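# Tie a tight knot in a rope using two arms

## Task

Make a knot in the rope and pull it snug so that it stays tight once the robot lets go.

## Robot and tools

Robot: two arms, left_arm and right_arm, each with a two-finger gripper, working over a table with a rope on it. Scene frame: origin at table-top height, midway between the nominal arm bases; +x points out over the table, +z up, left_arm on the +y side. Image left and right do not match arm names. Calibrated bases: left_arm at (+0.029, +0.317, 0) m, quat_wxyz (+1.000, 0, 0, +0.011); right_arm at (+0.022, -0.253, 0) m, quat_wxyz (+1.000, 0, 0, -0.019). A camera stand is fixed to the floor behind the arms.

Frames: every hand pose, velocity, target and wrist-camera pose is in that arm's own base frame. Fixed cameras and the table use the scene frame. Offsets run along each arm's own base axes, and rotations turn about the Hand target position. Gripper axes: fingers point along +z, open and close along y. end_effector_position is the point between the pads, about 1 cm short of the tips. Reported poses can be a few cm off, more at long reach.

Row layout (used by execute_actions and move): 14 numbers, each in [-1, 1], always both arms: left dx, dy, dz, rx, ry, rz, opening, then right dx, dy, dz, rx, ry, rz, opening. dx..rz are an offset, not a pose, measured from that arm's Hand target at the start of the action or call; 1.0 equals 0.6 m or 180 degrees; rx, ry, rz form a single rotation vector. Position offsets longer than 1.0 get scaled down along their line. Opening is absolute: +1 fully open (0.094 m), -1 closed. To keep an arm still send 0 for its six pose numbers and repeat its present opening (0 as an opening is a real command, half open).

execute_actions(actions, cameras): actions is a list of actions; each action is up to 15 rows, one per 1/30 s step, and a short action repeats its last row to fill 15 steps. Every row within an action counts from the same start pose, and each new action starts again from the current Hand target, so repeating an offset moves further. Images come back only for an empty actions list or when cameras names them.

move(target, speed, blend, opening_speed, grip_force, blocking, cameras): target is one row or a list of up to 15 rows, all offsets from the Hand targets at the call's start (not chained). Paths are straight and finish together, at least 0.5 s and at most 10 s overall. speed: m/s, 0.002 to 2.9, default 0.25, turn rate limit twice that in rad/s; one value or one per target. blend: corner rounding in m for lists, 0 means stop at each. opening_speed: opening change per second on the -1..+1 scale, at least 0.2; use it to close gently. grip_force: newtons per pad, 10 to 50, one value or one per arm, and it persists; low values close slowly. blocking=false returns early while the move continues. The result adds a move: line (done, off_target, moving, held, fault...) and limits notes (paced = pose clipped, held = steps withheld). done means within 10 mm and 2 degrees; neither done nor off_target tells you about contact. Moves do not avoid obstacles or the other arm.

wait(seconds 0 to 10): robot holds its last command; a running move keeps going. stop(): brakes a running move, needing some distance. zoom_image(camera, region [x0, y0, x1, y1] in pixels, at most 504 by 504): closer look at the latest image of cam_high, cam_low, cam_left_wrist or cam_right_wrist. finished_scene(scene): ends the current scene, given its number; irreversible; the knot must hold without the robot.

Results: end_effector_position (m) and quat, Hand target (the last commanded pose after clipping, base of the next offsets), Tool commands, grip_measured (opening on the -1..+1 scale; reads up to about 2.5 mm wide when empty, narrower than the object under squeeze), grip_effort_nm (motor effort, negative is closing; not pad force), Joint positions (last number is opening in metres), joint torques (offset, noisy, include arm weight), joint velocities (may be omitted when at rest), motor temperatures. execute_actions results also list positions at some steps. Grippers often stop short of the Hand target; another command, even all zeros, re-requests it, and you can add the missing distance. Orientation commands are clipped to 40 degrees from the measured one per step.

Joint ranges (rad): waist -2.618..3.054, shoulder 0..3.142, elbow 0..3.142 (straight at 2.901), wrist pitch -1.571..1.571, wrist yaw -1.571..1.571, wrist roll -2.094..2.094.

Cameras: cam_high, cam_low (fixed, 896x504) and cam_left_wrist, cam_right_wrist (on the wrists). Calibration K and T_world_to_cam are given per camera and may be off by a few mm or degrees.

Avoid: any rope part sinking more than a finger width below the table top, anything leaving the table, grippers or wrist cameras or their cables bumping each other, pressing hard on the table, fast contacts, letting go of moving rope, paths near an arm's own base (can flip shoulder posture), long stretched holds that heat motors (MOTOR HOT at 75 C, fold-away fault at 90 C, collapse at 100 C). A blocked arm keeps pushing until you command it back past its gripper. Loose objects may occasionally be nudged by outside pushes.

Each tool is called after "Call:" in YAML: its name, and indented under it one key for each argument.

## Session

Call:
execute_actions:
  actions: []

Scene clock: 0.00 s.
left_arm: end_effector_position=(+0.4058, +0.0146, +0.1067) grip_measured=+1.000 grip_effort_nm=n/a end_effector_quat_wxyz=(+0.605, -0.032, +0.795, +0.022) | right_arm: end_effector_position=(+0.4020, -0.0114, +0.1244) grip_measured=+1.000 grip_effort_nm=n/a end_effector_quat_wxyz=(+0.614, +0.058, +0.785, -0.051)
Joint positions: left_arm=[0.001 1.585 0.367 0.947 -0.073 -0.023 0.094] | right_arm=[0.066 1.511 0.373 0.889 0.216 0.045 0.094]
Joint velocities: within noise
Joint torques (N m): no reading
Motor temperatures (°C): left_arm=[30 31 32 30 31 28 32] | right_arm=[30 31 33 32 28 30 29]
Heat: left arm: 32 °C; right arm: 33 °C.
Hand target: left_arm +0.4064, +0.0147, +0.1080; +0.606, -0.032, +0.795, +0.023 | right_arm +0.4035, -0.0115, +0.1294; +0.619, +0.059, +0.781, -0.051
Tool commands: left_gripper/opening=+1.0 right_gripper/opening=+1.0
camera_calibration:
cam_left_wrist: T_world_to_cam=[[0.141787, -0.989132, 0.0389049, -0.0410194], [-0.650725, -0.122751, -0.749326, 0.381721], [0.745958, 0.0809284, -0.661057, -0.111317], [0, 0, 0, 1]] pos_world=[0.337249, 0.0152916, 0.214042]
cam_right_wrist: T_world_to_cam=[[-0.106011, -0.993937, 0.0291778, 0.033872], [-0.651174, 0.0472171, -0.757458, 0.392359], [0.751488, -0.0992989, -0.652232, -0.103467], [0, 0, 0, 1]] pos_world=[0.336839, 0.00486635, 0.228722]

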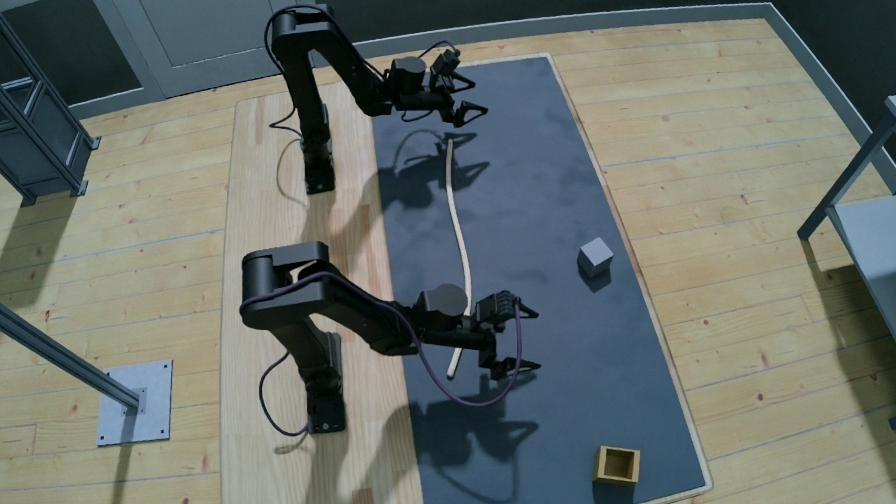

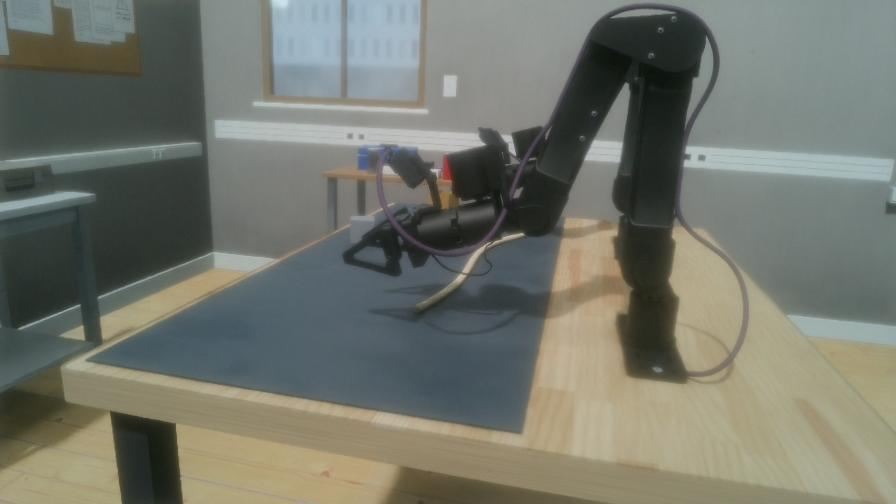

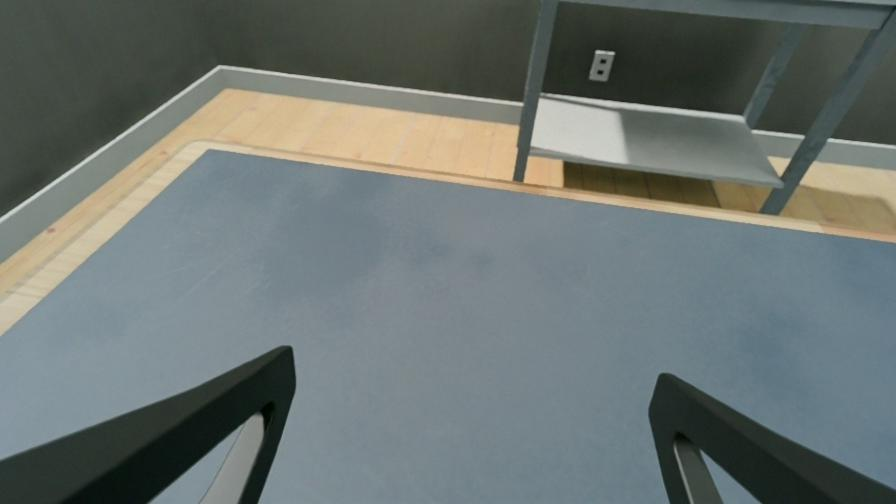

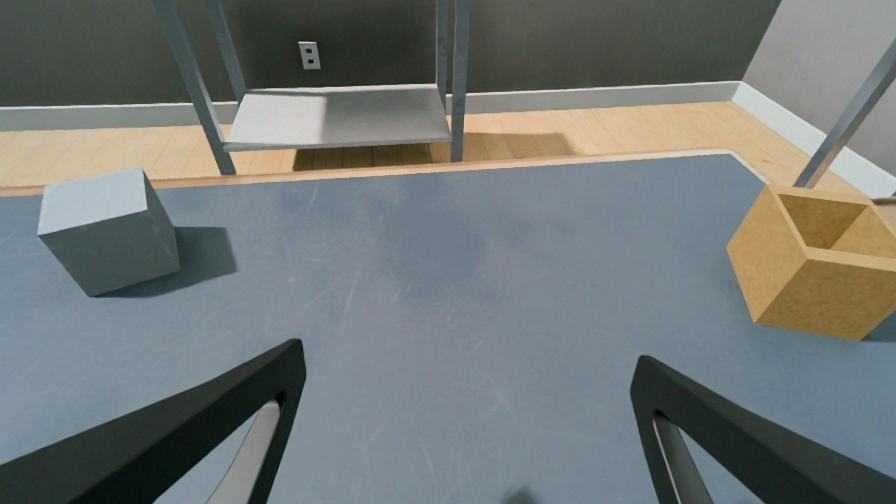

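Call:
move:
  target: [-0.097,-0.082,0.053,-0.321,0.321,0.422,0,-0.166,0.21,0.018,-0.285,0.358,0.358,0]
  cameras: ["all"]

Scene clock: 96.23 s.
left_arm: end_effector_position=(+0.3485, -0.0369, +0.1408) grip_measured=+0.001 grip_effort_nm=-0.07 end_effector_quat_wxyz=(+0.022, +0.711, -0.703, -0.017) | right_arm: end_effector_position=(+0.3021, +0.1126, +0.1367) grip_measured=+0.001 grip_effort_nm=-0.06 end_effector_quat_wxyz=(+0.047, -0.607, +0.791, -0.062)
Joint positions: left_arm=[-0.102 1.931 1.791 -1.484 0.013 -1.683 0.047] | right_arm=[0.408 1.645 1.416 -1.22 0.098 -0.906 0.047]
Joint torques (N m): left_arm=[0.29 -7.01 6.86 -0.22 -0.01 -0.14] | right_arm=[0.1 -6.2 8.49 0.48 0.03 -0.07]
Motor temperatures (°C): left_arm=[30 33 34 36 31 28 32] | right_arm=[30 33 36 41 28 30 28]
Heat: left arm: 36 °C; right arm: 41 °C.
Hand target: left_arm +0.3481, -0.0346, +0.1397; +0.026, +0.715, -0.698, -0.027 | right_arm +0.3039, +0.1145, +0.1402; +0.046, -0.610, +0.789, -0.061
Off the commanded pose: left_arm 0.003 m, 1 deg | right_arm 0.004 m, 0 deg.
move: done
camera_calibration:
cam_left_wrist: T_world_to_cam=[[0.992314, 0.0622947, -0.106919, -0.322354], [0.103148, -0.893723, 0.436601, -0.0943357], [-0.0683577, -0.444273, -0.89328, 0.255258], [0, 0, 0, 1]] pos_world=[0.347056, 0.0491754, 0.234738]
cam_right_wrist: T_world_to_cam=[[0.96727, -0.22724, 0.112919, -0.275766], [-0.253664, -0.854424, 0.453446, 0.146579], [-0.00656045, -0.467249, -0.884102, 0.294008], [0, 0, 0, 1]] pos_world=[0.305851, 0.19995, 0.224606]

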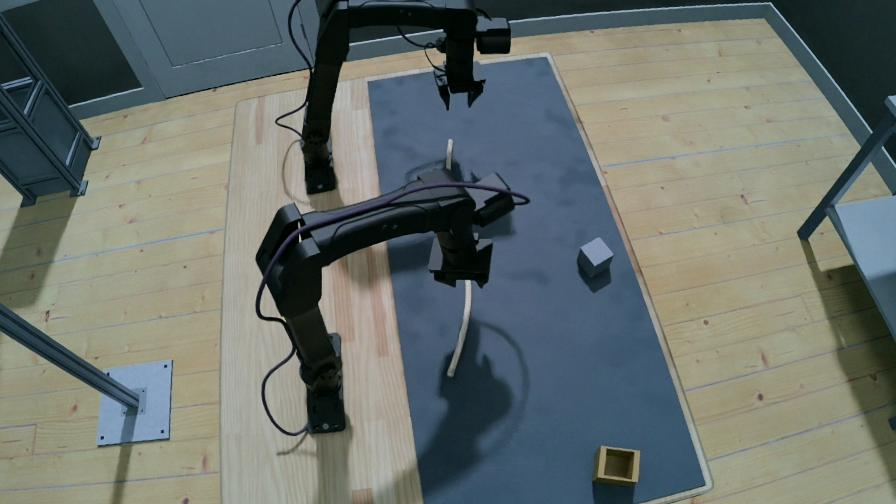

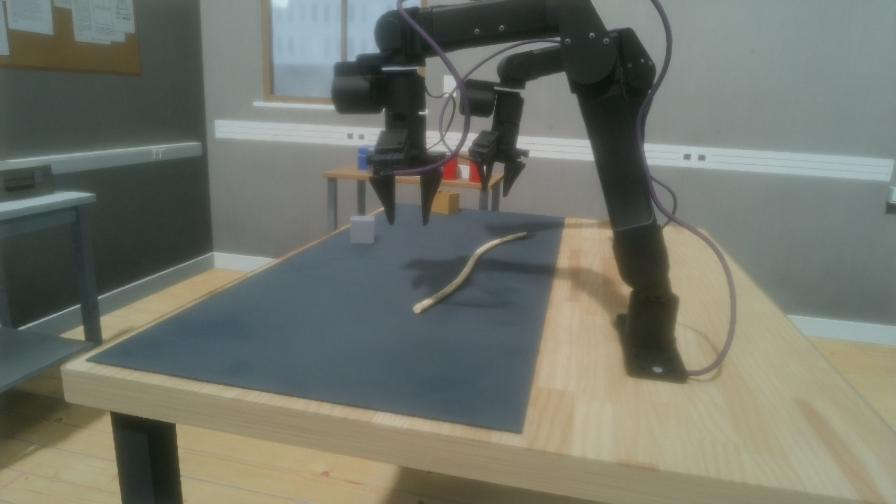

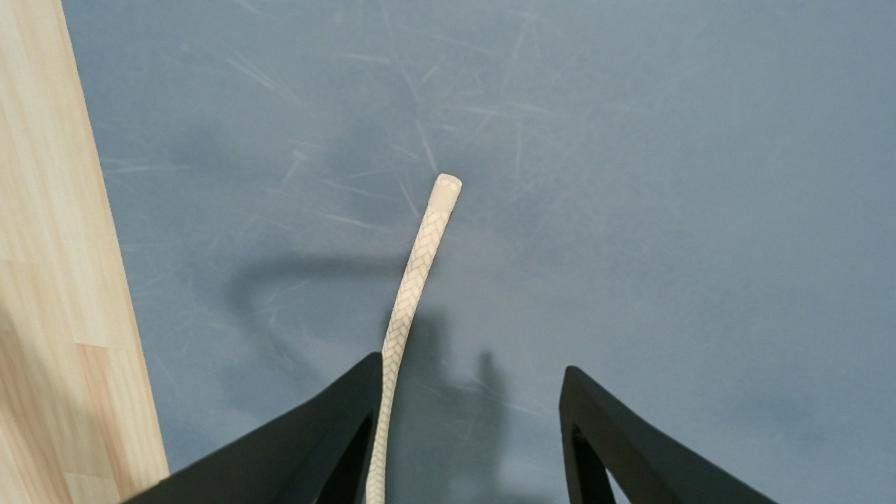

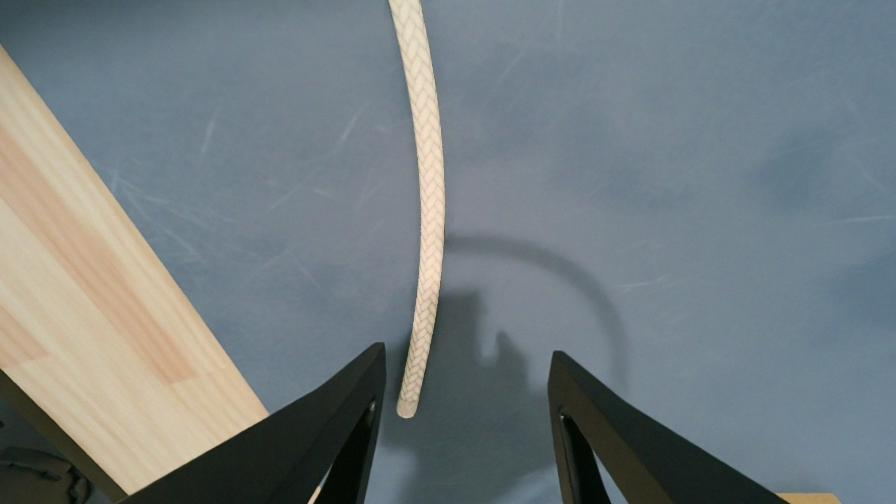

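Call:
move:
  target:
    - [-0.053,-0.034,-0.15,0,0,-0.089,0,-0.023,-0.0575,-0.15,0,0,-0.04,0]
    - [-0.053,-0.034,-0.206,0,0,-0.089,0,-0.023,-0.0575,-0.206,0,0,-0.04,0]
  speed: [0.15,0.06]
  cameras: ["all"]

Scene clock: 124.40 s.
left_arm: end_effector_position=(+0.3203, -0.0581, +0.0243) grip_measured=+0.001 grip_effort_nm=-0.07 end_effector_quat_wxyz=(-0.022, -0.613, +0.790, +0.015) | right_arm: end_effector_position=(+0.2850, +0.0788, +0.0214) grip_measured=+0.001 grip_effort_nm=-0.05 end_effector_quat_wxyz=(+0.032, -0.564, +0.823, -0.063)
Joint positions: left_arm=[-0.176 1.897 1.275 -1 0.011 -1.496 0.047] | right_arm=[0.329 1.666 0.967 -0.776 0.104 -0.876 0.047]
Joint torques (N m): left_arm=[-0.12 -6.61 4.29 0.13 -0.24 0.04] | right_arm=[-0.38 -5.63 4.48 0.99 0.02 0.07]
Heat: left arm: 35 °C; right arm: 38 °C.
Hand target: left_arm +0.3165, -0.0550, +0.0161; -0.022, -0.611, +0.791, +0.031 | right_arm +0.2901, +0.0799, +0.0165; +0.042, -0.559, +0.826, -0.064
Off the commanded pose: left_arm 0.010 m, 2 deg | right_arm 0.007 m, 1 deg.
move: done
camera_calibration:
cam_left_wrist: T_world_to_cam=[[0.974904, -0.196982, -0.103731, -0.315007], [-0.131751, -0.886087, 0.4444, 0.0158884], [-0.179454, -0.419581, -0.889803, 0.176748], [0, 0, 0, 1]] pos_world=[0.340913, 0.026188, 0.117534]
cam_right_wrist: T_world_to_cam=[[0.938907, -0.330163, 0.0971941, -0.237497], [-0.335915, -0.817597, 0.46765, 0.18588], [-0.0749352, -0.471729, -0.878554, 0.195859], [0, 0, 0, 1]] pos_world=[0.300105, 0.165954, 0.108229]

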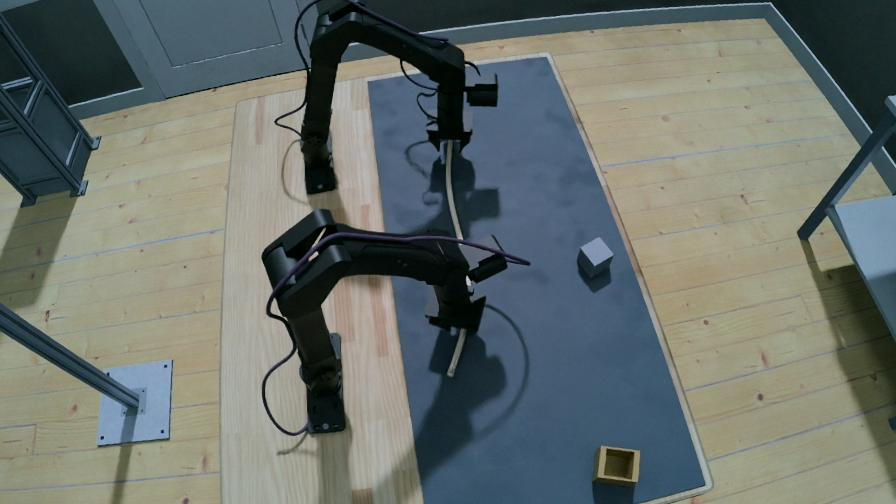

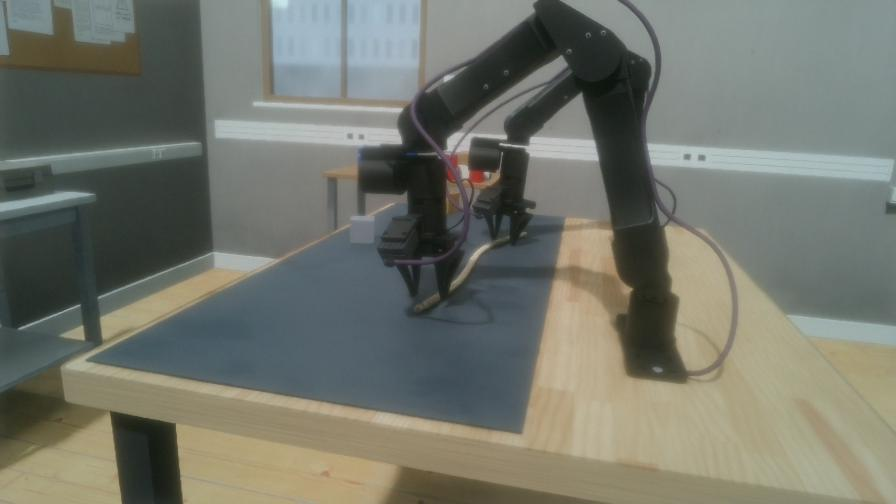

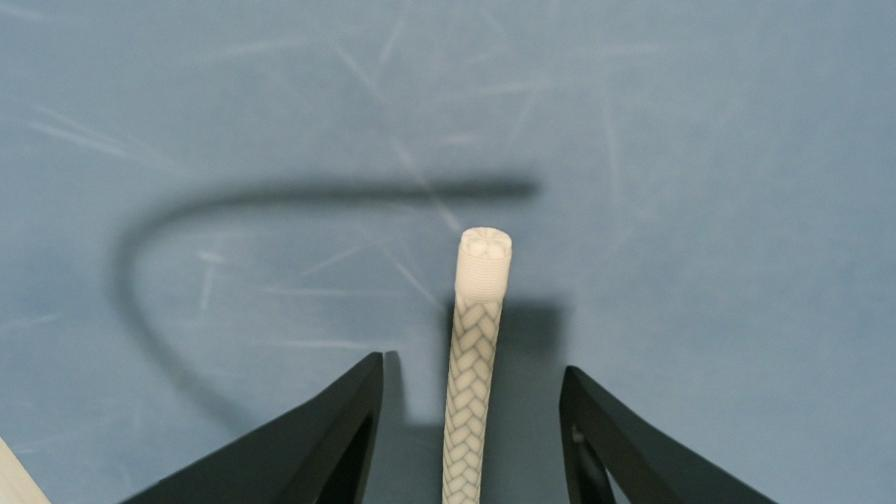

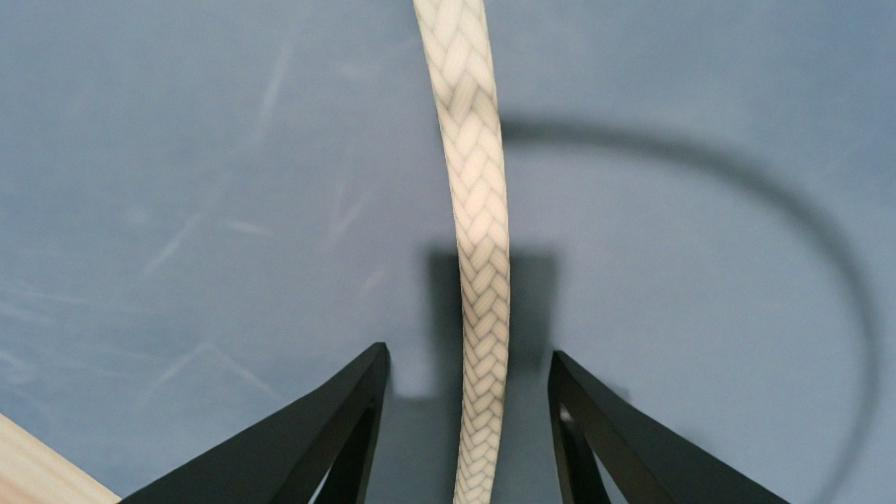

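Call:
move:
  target:
    - [0,0,-0.018,0,0,0,0,0,0,-0.012,0,0,0,0]
    - [0,0,-0.018,0,0,0,-0.95,0,0,-0.012,0,0,0,-0.95]
  speed: 0.05
  opening_speed: 1.0

Call:
move:
  target: [0,0,0.12,0,0,0,-0.95,0,0,0,0,0,0,-0.95]
  speed: 0.1
  cameras: ["all"]

Scene clock: 134.13 s.
left_arm: end_effector_position=(+0.3201, -0.0580, +0.0136) grip_measured=-0.821 grip_effort_nm=-1.01 end_effector_quat_wxyz=(-0.022, -0.613, +0.790, +0.016) | right_arm: end_effector_position=(+0.2892, +0.0791, +0.0196) grip_measured=-0.822 grip_effort_nm=-1.01 end_effector_quat_wxyz=(+0.040, -0.562, +0.823, -0.068)
Joint positions: left_arm=[-0.176 1.914 1.251 -0.962 0.01 -1.496 0.008] | right_arm=[0.33 1.669 0.96 -0.748 0.11 -0.876 0.008]
Joint torques (N m): left_arm=[-0.31 -6.71 4.15 0.13 -0.19 0.04] | right_arm=[-0.39 -4.78 3.6 1.07 -0.05 0.05]
Heat: left arm: 35 °C; right arm: 38 °C.
Hand target: left_arm +0.3164, -0.0549, +0.0053; -0.022, -0.611, +0.791, +0.031 | right_arm +0.2900, +0.0799, +0.0093; +0.042, -0.559, +0.826, -0.064
Off the commanded pose: left_arm 0.009 m, 2 deg | right_arm 0.010 m, 1 deg.
move: done; target 2's new opening was sent with right_arm's hand 0.013 m and 1 deg from that target

Scene clock: 135.57 s.
left_arm: end_effector_position=(+0.3154, -0.0576, +0.0668) grip_measured=-0.822 grip_effort_nm=-1.02 end_effector_quat_wxyz=(-0.035, -0.612, +0.789, +0.029) | right_arm: end_effector_position=(+0.2892, +0.0791, +0.0196) grip_measured=-0.822 grip_effort_nm=-1.02 end_effector_quat_wxyz=(+0.040, -0.562, +0.823, -0.068)
Joint positions: left_arm=[-0.176 1.866 1.407 -1.2 0.013 -1.496 0.008] | right_arm=[0.33 1.669 0.96 -0.748 0.11 -0.876 0.008]
Joint torques (N m): left_arm=[-0.1 -9.2 6.67 -0.3 -0.23 0.04] | right_arm=[-0.38 -4.77 3.49 1.05 -0.03 0.06]
Heat: left arm: 35 °C; right arm: 38 °C.
Hand target: left_arm +0.3165, -0.0549, +0.0773; -0.022, -0.611, +0.791, +0.031 | right_arm +0.2900, +0.0799, +0.0093; +0.042, -0.559, +0.826, -0.064
Off the commanded pose: left_arm 0.011 m, 1 deg | right_arm 0.010 m, 1 deg.
move: off_target (left_arm)
camera_calibration:
cam_left_wrist: T_world_to_cam=[[0.970295, -0.197016, -0.140398, -0.301839], [-0.115944, -0.888053, 0.444882, -0.00835619], [-0.212329, -0.415388, -0.884516, 0.224276], [0, 0, 0, 1]] pos_world=[0.339525, 0.0262738, 0.159716]
cam_right_wrist: T_world_to_cam=[[0.936589, -0.331186, 0.114529, -0.240647], [-0.345366, -0.817008, 0.461758, 0.191238], [-0.0593568, -0.472032, -0.879581, 0.190265], [0, 0, 0, 1]] pos_world=[0.302728, 0.166355, 0.106609]

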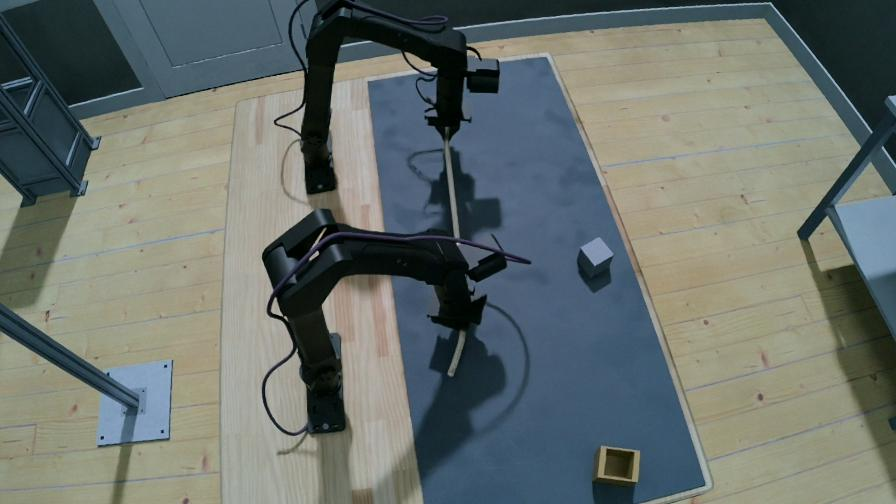

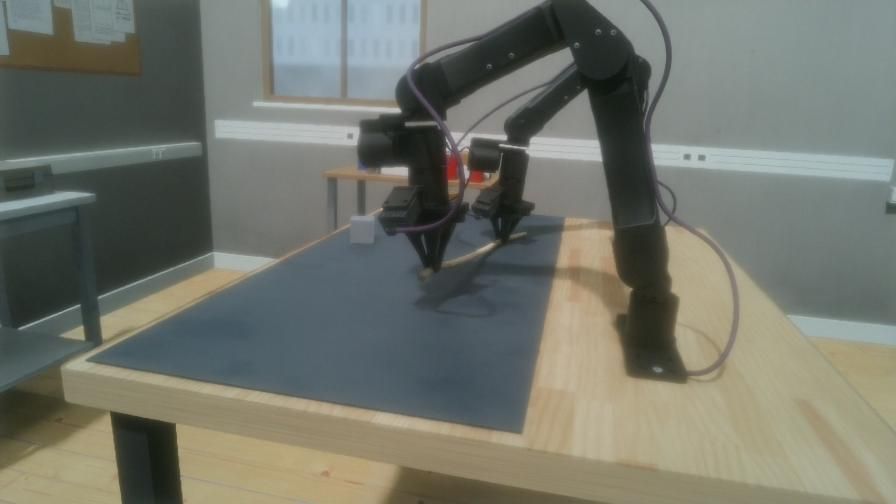

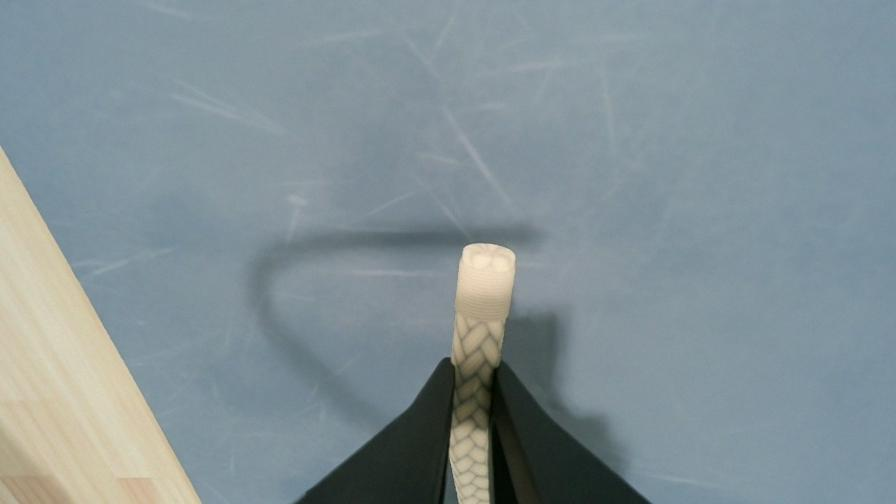

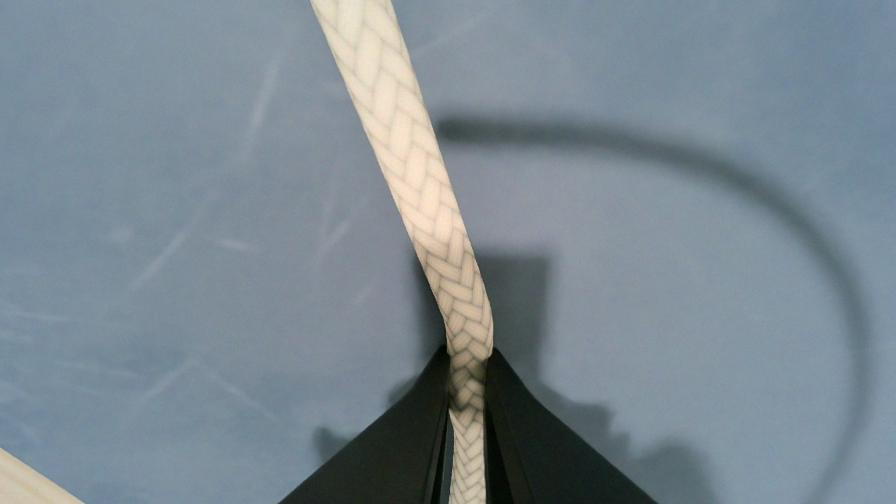

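Call:
move:
  target:
    - [0.119,-0.118,0,0,0,-0.3,-0.95,0,0,0,0,0,0,-0.95]
    - [0.184,-0.252,-0.02,0,0,-0.578,-0.95,0,0,0,0,0,0,-0.95]
    - [0.183,-0.32,-0.092,0,0,-0.744,-0.95,0,0,0,0,0,0,-0.95]
  blend: [0.03,0.02,0]
  speed: 0.15
  cameras: ["all"]

Scene clock: 165.10 s.
left_arm: end_effector_position=(+0.4278, -0.2453, +0.0369) grip_measured=-0.822 grip_effort_nm=-1.02 end_effector_quat_wxyz=(+0.029, +0.485, +0.874, +0.032) | right_arm: end_effector_position=(+0.2892, +0.0791, +0.0196) grip_measured=-0.822 grip_effort_nm=-1.02 end_effector_quat_wxyz=(+0.040, -0.562, +0.823, -0.068)
Joint positions: left_arm=[-0.547 2.472 2.248 -1.292 -0.067 0.468 0.008] | right_arm=[0.33 1.669 0.96 -0.748 0.11 -0.876 0.008]
Joint torques (N m): left_arm=[-0.24 -10.55 4.72 0.45 -0.09 0.08] | right_arm=[-0.35 -4.78 3.62 1.06 -0.04 0.07]
Heat: left arm: 35 °C; right arm: 37 °C.
Hand target: left_arm +0.4261, -0.2468, +0.0220; +0.019, +0.489, +0.872, +0.032 | right_arm +0.2900, +0.0799, +0.0093; +0.042, -0.559, +0.826, -0.064
Off the commanded pose: left_arm 0.015 m, 1 deg | right_arm 0.010 m, 1 deg.
move: off_target (left_arm)
camera_calibration:
cam_left_wrist: T_world_to_cam=[[-0.810851, -0.569286, -0.13577, 0.218401], [-0.569111, 0.712872, 0.409788, 0.439176], [-0.1365, 0.409546, -0.90202, 0.314249], [0, 0, 0, 1]] pos_world=[0.469926, -0.317443, 0.133143]
cam_right_wrist: T_world_to_cam=[[0.936589, -0.331186, 0.114529, -0.240647], [-0.345366, -0.817008, 0.461758, 0.191238], [-0.0593568, -0.472032, -0.879581, 0.190265], [0, 0, 0, 1]] pos_world=[0.302728, 0.166355, 0.106609]

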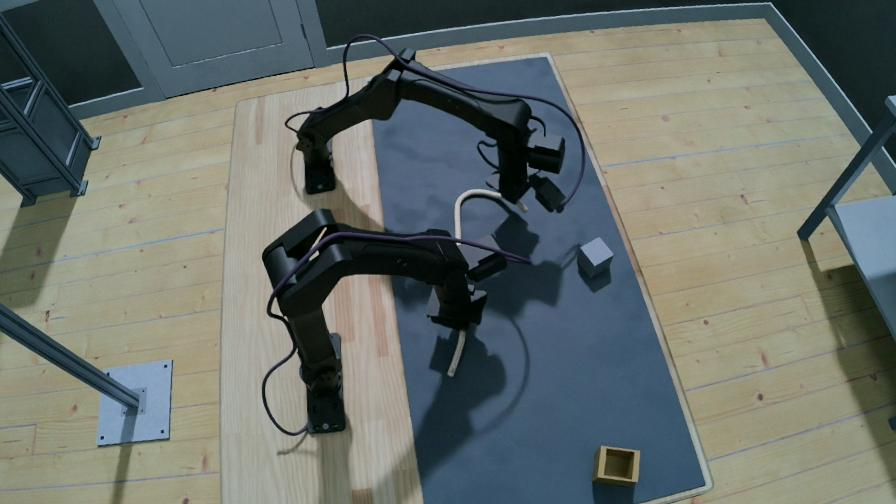

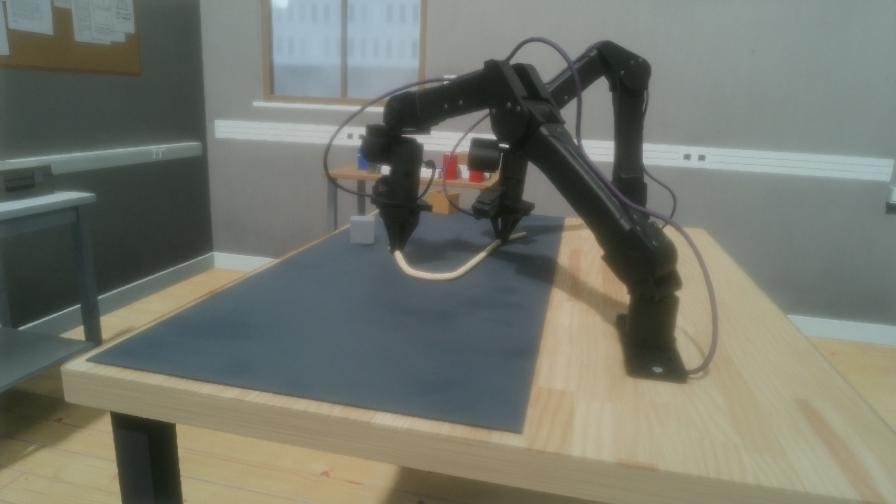

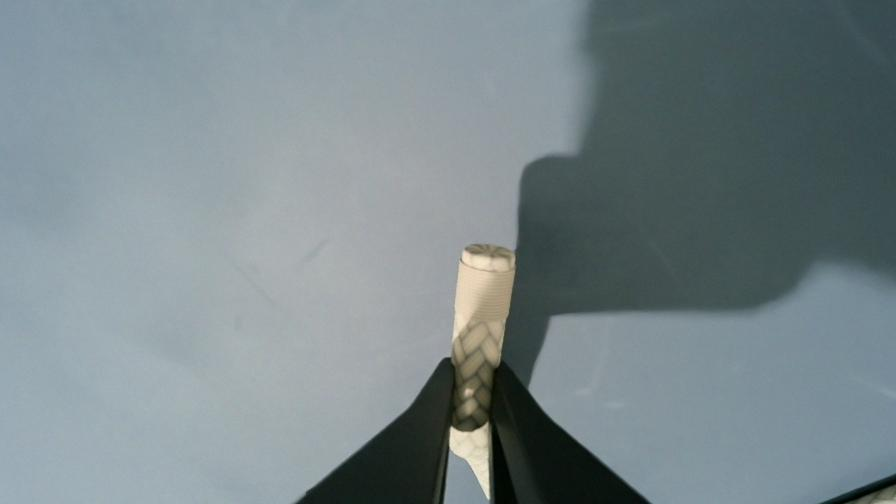

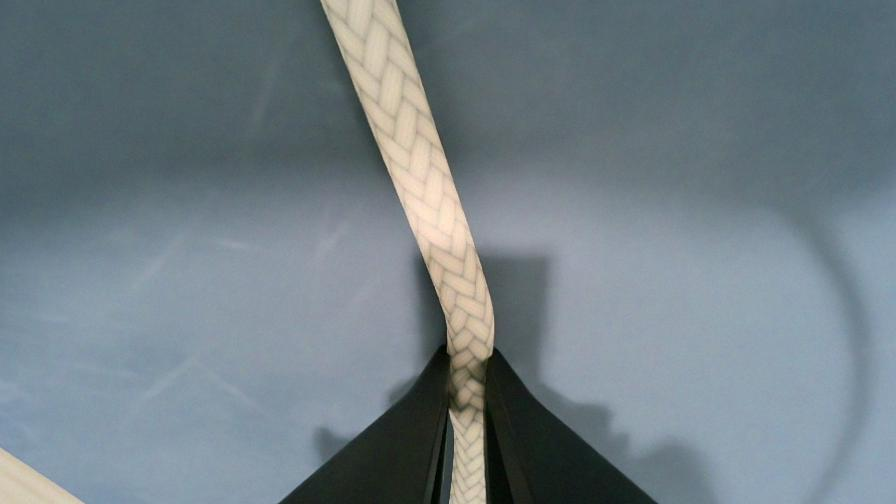

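Call:
move:
  target:
    - [0,0,0,0,0,0,-0.95,0,0,0,0,0,0,-0.3]
    - [0,0,0.05,0,0,0,-0.95,0,0,0.2,0,0,0,-0.3]
    - [0,0,0.083,0,0,0,-0.95,-0.05,-0.33,0.25,0,0,0,-0.3]
  speed: 0.2
  opening_speed: 1

Call:
move:
  target:
    - [-0.04,-0.282,0.02,0,0,-0.2,-0.95,0,0,0,0,0,0,-0.3]
    - [-0.207,-0.312,0.02,0,0,-0.45,-0.95,0,0,0,0,0,0,-0.3]
    - [-0.357,-0.242,0,0,0,-0.6,-0.95,0,0,0,0,0,0,-0.3]
    - [-0.357,-0.242,-0.09,0,0,-0.6,-0.95,0,0,0,0,0,0,-0.3]
  blend: [0.02,0.03,0.0,0]
  speed: 0.15
  cameras: ["all"]

Scene clock: 198.67 s.
left_arm: end_effector_position=(+0.4264, -0.2445, +0.0783) grip_measured=-0.822 grip_effort_nm=-1.02 end_effector_quat_wxyz=(+0.027, +0.485, +0.873, +0.032) | right_arm: end_effector_position=(+0.2639, -0.1242, +0.1571) grip_measured=-0.301 grip_effort_nm=0.07 end_effector_quat_wxyz=(+0.045, -0.509, +0.855, -0.084)
Joint positions: left_arm=[-0.547 2.504 2.473 -1.489 -0.067 0.469 0.008] | right_arm=[-0.43 1.469 1.316 -1.227 0.021 -1.507 0.033]
Joint torques (N m): left_arm=[-0.35 -10.35 7.06 0.08 -0.06 0.09] | right_arm=[-0.16 -4.67 8.21 0.33 -0.2 -1.24]
Heat: left arm: 37 °C; right arm: 37 °C.
Hand target: left_arm +0.4262, -0.2469, +0.0718; +0.019, +0.489, +0.872, +0.032 | right_arm +0.2601, -0.1181, +0.1594; +0.042, -0.559, +0.826, -0.064
Off the commanded pose: left_arm 0.007 m, 1 deg | right_arm 0.008 m, 7 deg.
move: off_target (right_arm)

Scene clock: 206.80 s.
left_arm: end_effector_position=(+0.2165, -0.3943, +0.0219) grip_measured=-0.822 grip_effort_nm=-1.02 end_effector_quat_wxyz=(+0.041, +0.990, +0.135, +0.014) | right_arm: end_effector_position=(+0.2639, -0.1241, +0.1571) grip_measured=-0.301 grip_effort_nm=0.07 end_effector_quat_wxyz=(+0.045, -0.509, +0.855, -0.084)
Joint positions: left_arm=[-1.069 2.233 1.772 -1.023 0.004 1.802 0.008] | right_arm=[-0.43 1.469 1.316 -1.227 0.02 -1.507 0.033]
Joint torques (N m): left_arm=[-0.06 -10.81 4.64 0.23 0.19 0.49] | right_arm=[-0.23 -4.59 8.25 0.34 -0.26 -1.23]
Motor temperatures (°C): left_arm=[30 39 35 32 31 28 34] | right_arm=[30 33 36 36 28 31 30]
Heat: left arm: 39 °C; right arm: 36 °C.
Hand target: left_arm +0.2120, -0.3921, +0.0180; +0.038, +0.992, +0.117, +0.003 | right_arm +0.2601, -0.1181, +0.1594; +0.042, -0.559, +0.826, -0.064
Off the commanded pose: left_arm 0.007 m, 2 deg | right_arm 0.007 m, 7 deg.
elbow stopped short (left arm): the move would have taken joint 3 (elbow) straighter than the controller allows.
move: off_target (right_arm)
camera_calibration:
cam_left_wrist: T_world_to_cam=[[-0.312684, 0.939832, -0.137637, 0.447495], [0.829727, 0.340791, 0.442058, -0.0189083], [0.462366, 0.024023, -0.886364, 0.0508468], [0, 0, 0, 1]] pos_world=[0.132104, -0.415348, 0.115019]
cam_right_wrist: T_world_to_cam=[[0.884361, -0.44292, 0.147399, -0.305268], [-0.457967, -0.762087, 0.457701, -0.00990304], [-0.0903944, -0.472277, -0.876803, 0.221541], [0, 0, 0, 1]] pos_world=[0.285458, -0.0381278, 0.243777]

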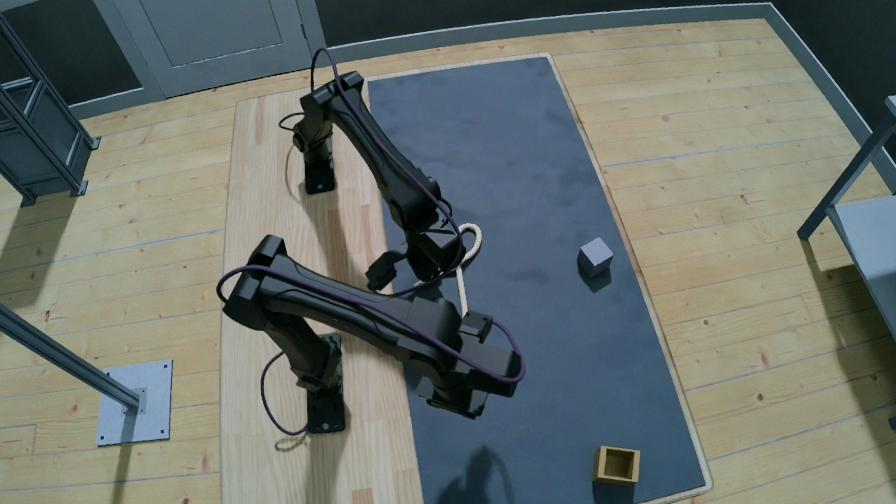

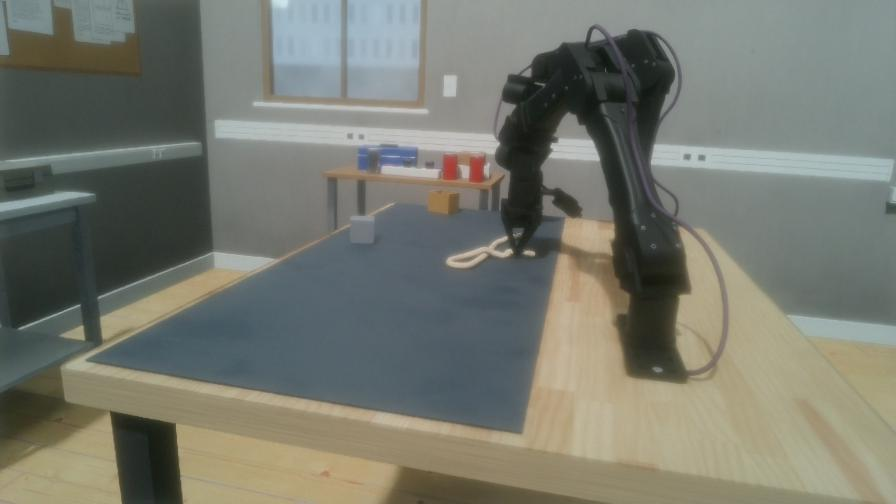

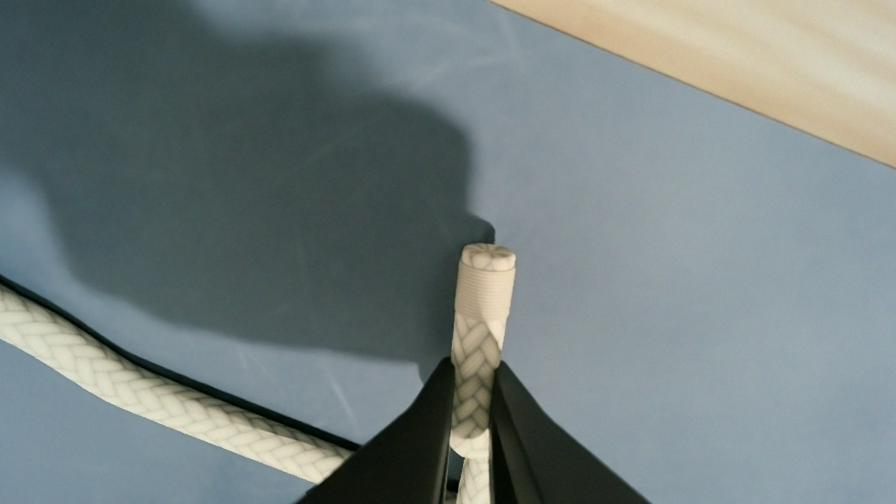

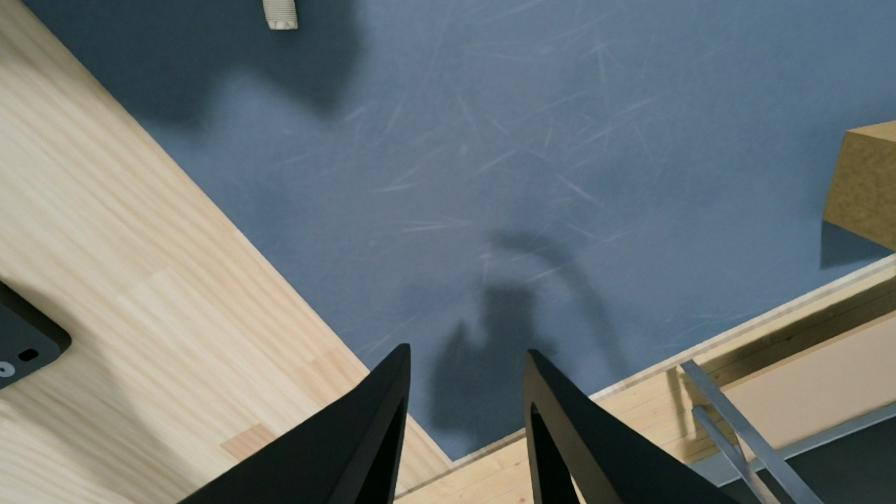

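Call:
move:
  target:
    - [0,0,-0.015,0,0,0,-0.95,0,0,0,0,0,0,-0.3]
    - [0,0,-0.015,0,0,0,-0.5,0,0,0,0,0,0,-0.3]
    - [0,0,0.15,0,0,0,-0.5,0,0,0,0,0,0,-0.3]
    - [0.1,0.4,0.2,0,0,0.4,0,0,0,0,0,0,0,0]
  speed: [0.05,0.1,0.1,0.3]
  cameras: ["cam_high","cam_low"]

Call:
zoom_image:
  camera: "cam_high"
  region: [360, 180, 560, 400]

Scene clock: 220.50 s.
left_arm: end_effector_position=(+0.2789, -0.1552, +0.1349) grip_measured=-0.002 grip_effort_nm=0.10 end_effector_quat_wxyz=(+0.030, +0.736, +0.675, +0.028) | right_arm: end_effector_position=(+0.2640, -0.1241, +0.1571) grip_measured=-0.001 grip_effort_nm=0.07 end_effector_quat_wxyz=(+0.046, -0.510, +0.855, -0.084)
Joint positions: left_arm=[-0.532 1.679 1.453 -1.271 -0.036 1.127 0.047] | right_arm=[-0.43 1.469 1.316 -1.227 0.02 -1.507 0.047]
Joint torques (N m): left_arm=[0.01 -8.39 4.63 0.12 0.02 -0.05] | right_arm=[-0.18 -4.67 8.25 0.32 -0.25 -1.24]
Heat: left arm: 40 °C; right arm: 37 °C.
Hand target: left_arm +0.2721, -0.1520, +0.1379; +0.028, +0.734, +0.678, +0.025 | right_arm +0.2601, -0.1181, +0.1594; +0.042, -0.559, +0.826, -0.064
Off the commanded pose: left_arm 0.008 m, 1 deg | right_arm 0.007 m, 7 deg.
move: off_target (right_arm); target 4's new opening was sent with right_arm's hand 0.007 m and 7 deg from that target
Images, in order (width x height): cam_high 896x504, cam_low 896x504.

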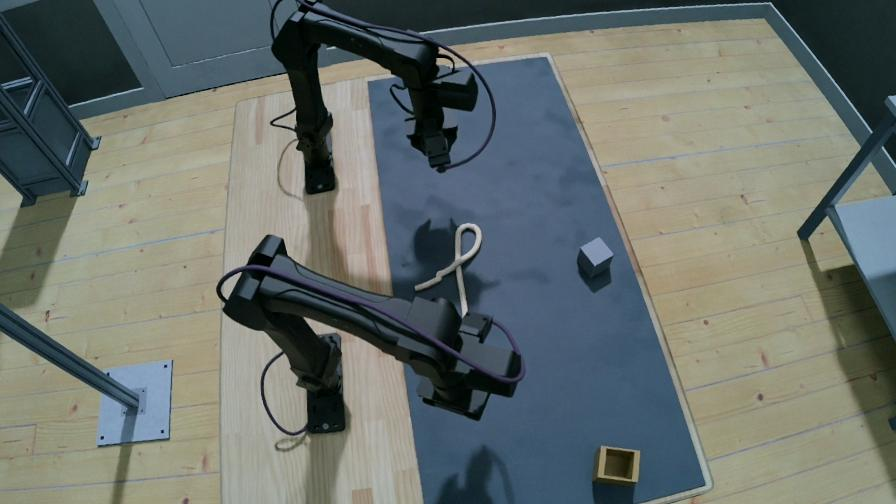

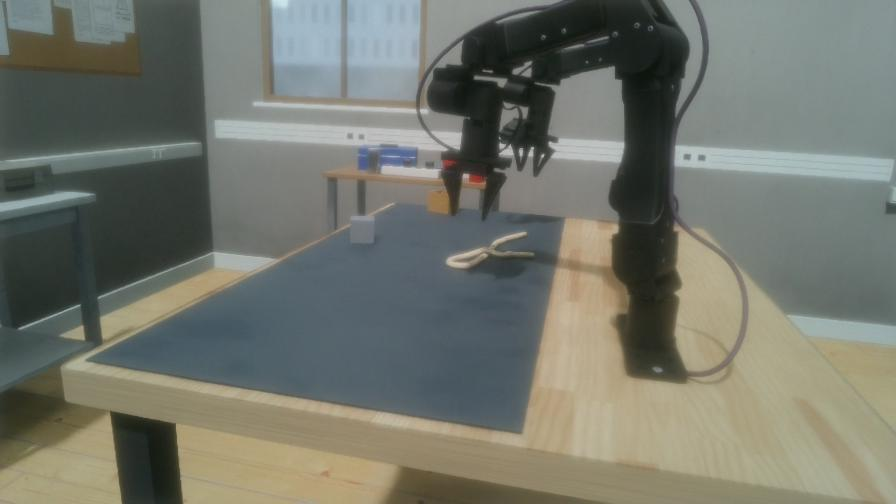

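Scaled by 2.291 from the camera's 896x504 image, which has a finer 1280x720 frame.

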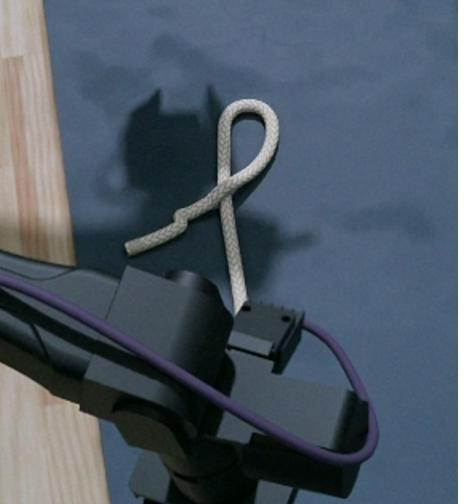

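Call:
move:
  target:
    - [0,0,0.05,0,0,0.5,0,0.0,-0.2,0.05,0,0,0,0]
    - [0.037,-0.32,0.117,0,0,0.99,0,0.0,-0.2,0.05,0,0,0,0]
  speed: 0.4
  blend: [0.05,0]
  cameras: ["cam_high","cam_left_wrist"]

Scene clock: 243.07 s.
left_arm: end_effector_position=(+0.2920, -0.3441, +0.2127) grip_measured=-0.002 grip_effort_nm=0.10 end_effector_quat_wxyz=(-0.043, -0.574, +0.807, -0.130) | right_arm: end_effector_position=(+0.2596, -0.2406, +0.1882) grip_measured=-0.001 grip_effort_nm=0.07 end_effector_quat_wxyz=(+0.036, -0.557, +0.827, -0.075)
Joint positions: left_arm=[-0.822 2.154 2.389 -1.557 0.118 -2.073 0.047] | right_arm=[-0.77 1.754 1.742 -1.397 -0.039 -1.952 0.047]
Joint torques (N m): left_arm=[0.27 -8.27 6.72 0.43 0.04 -0.1] | right_arm=[-0.31 -6.84 8.18 0.45 -0.22 -0.07]
Heat: left arm: 39 °C; right arm: 38 °C.
Hand target: left_arm +0.2942, -0.3440, +0.2082; -0.025, -0.666, +0.745, +0.029 | right_arm +0.2600, -0.2381, +0.1893; +0.042, -0.559, +0.826, -0.064
Off the commanded pose: left_arm 0.005 m, 22 deg | right_arm 0.003 m, 1 deg.
joint sent to its limit (left arm) — joint 4 (wrist pitch), lower limit; joint 6 (wrist roll), lower limit. The joint targets are off in orientation, not in position.
move: off_target (left_arm)
camera_calibration:
cam_left_wrist: T_world_to_cam=[[0.957073, -0.272583, 0.0985422, -0.388059], [-0.272581, -0.730851, 0.625745, -0.268954], [-0.0985478, -0.625744, -0.773778, 0.100154], [0, 0, 0, 1]] pos_world=[0.307959, -0.239673, 0.284033]
Images, in order (width x height): cam_high 896x504, cam_left_wrist 896x504.

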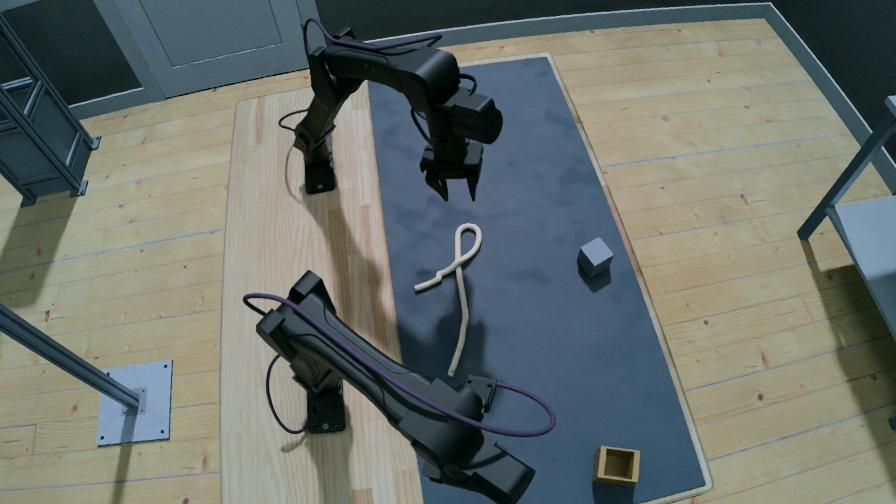

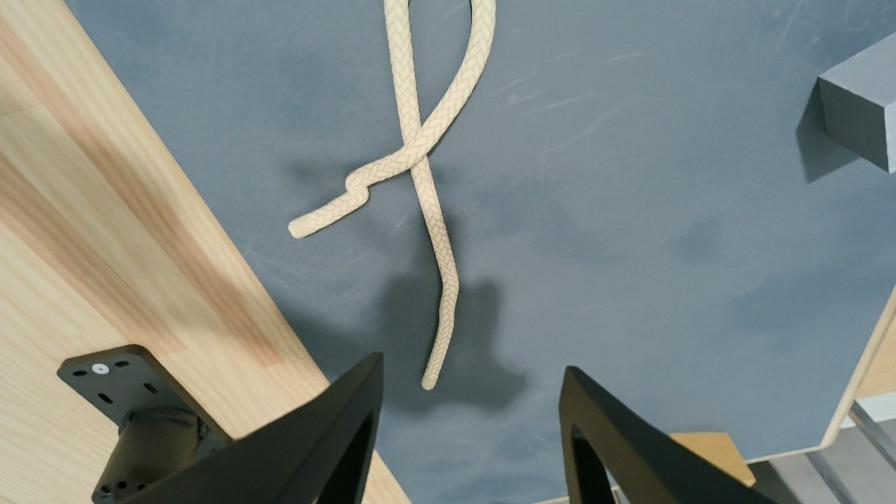

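Call:
move:
  target:
    - [-0.154,-0.095,-0.25,0,0,-0.376,0,0,0,0,0,0,0,0]
    - [-0.154,-0.095,-0.325,0,0,-0.376,0,0,0,0,0,0,0,0]
  speed: [0.25,0.06]
  cameras: ["cam_left_wrist"]

Scene clock: 276.47 s.
left_arm: end_effector_position=(+0.2001, -0.4059, +0.0268) grip_measured=-0.001 grip_effort_nm=0.09 end_effector_quat_wxyz=(-0.009, -0.140, +0.990, +0.021) | right_arm: end_effector_position=(+0.2596, -0.2406, +0.1882) grip_measured=-0.001 grip_effort_nm=0.07 end_effector_quat_wxyz=(+0.036, -0.557, +0.827, -0.075)
Joint positions: left_arm=[-1.113 2.389 2.062 -1.289 0.004 -1.393 0.047] | right_arm=[-0.77 1.754 1.742 -1.397 -0.039 -1.952 0.047]
Joint torques (N m): left_arm=[0.01 -9.99 4.52 0.09 -0.19 0.04] | right_arm=[-0.28 -6.91 8.17 0.46 -0.21 -0.07]
Heat: left arm: 38 °C; right arm: 38 °C.
Hand target: left_arm +0.2019, -0.4010, +0.0132; -0.005, -0.139, +0.990, +0.038 | right_arm +0.2600, -0.2381, +0.1893; +0.042, -0.559, +0.826, -0.064
Off the commanded pose: left_arm 0.014 m, 2 deg | right_arm 0.003 m, 1 deg.
move: off_target (left_arm)
camera_calibration:
cam_left_wrist: T_world_to_cam=[[0.323986, -0.941107, -0.0967013, -0.438036], [-0.833101, -0.332243, 0.442218, 0.0560782], [-0.448303, -0.0627105, -0.891679, 0.210161], [0, 0, 0, 1]] pos_world=[0.282852, -0.380428, 0.120239]
Images, in order (width x height): cam_left_wrist 896x504.

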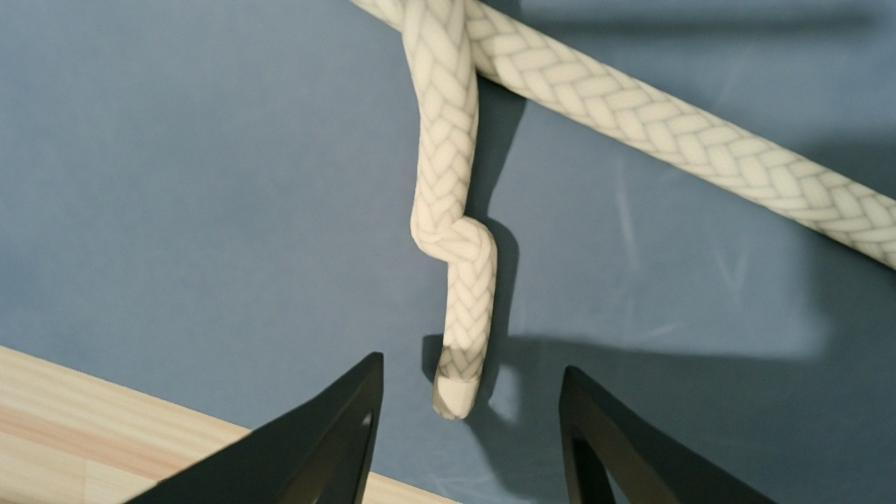

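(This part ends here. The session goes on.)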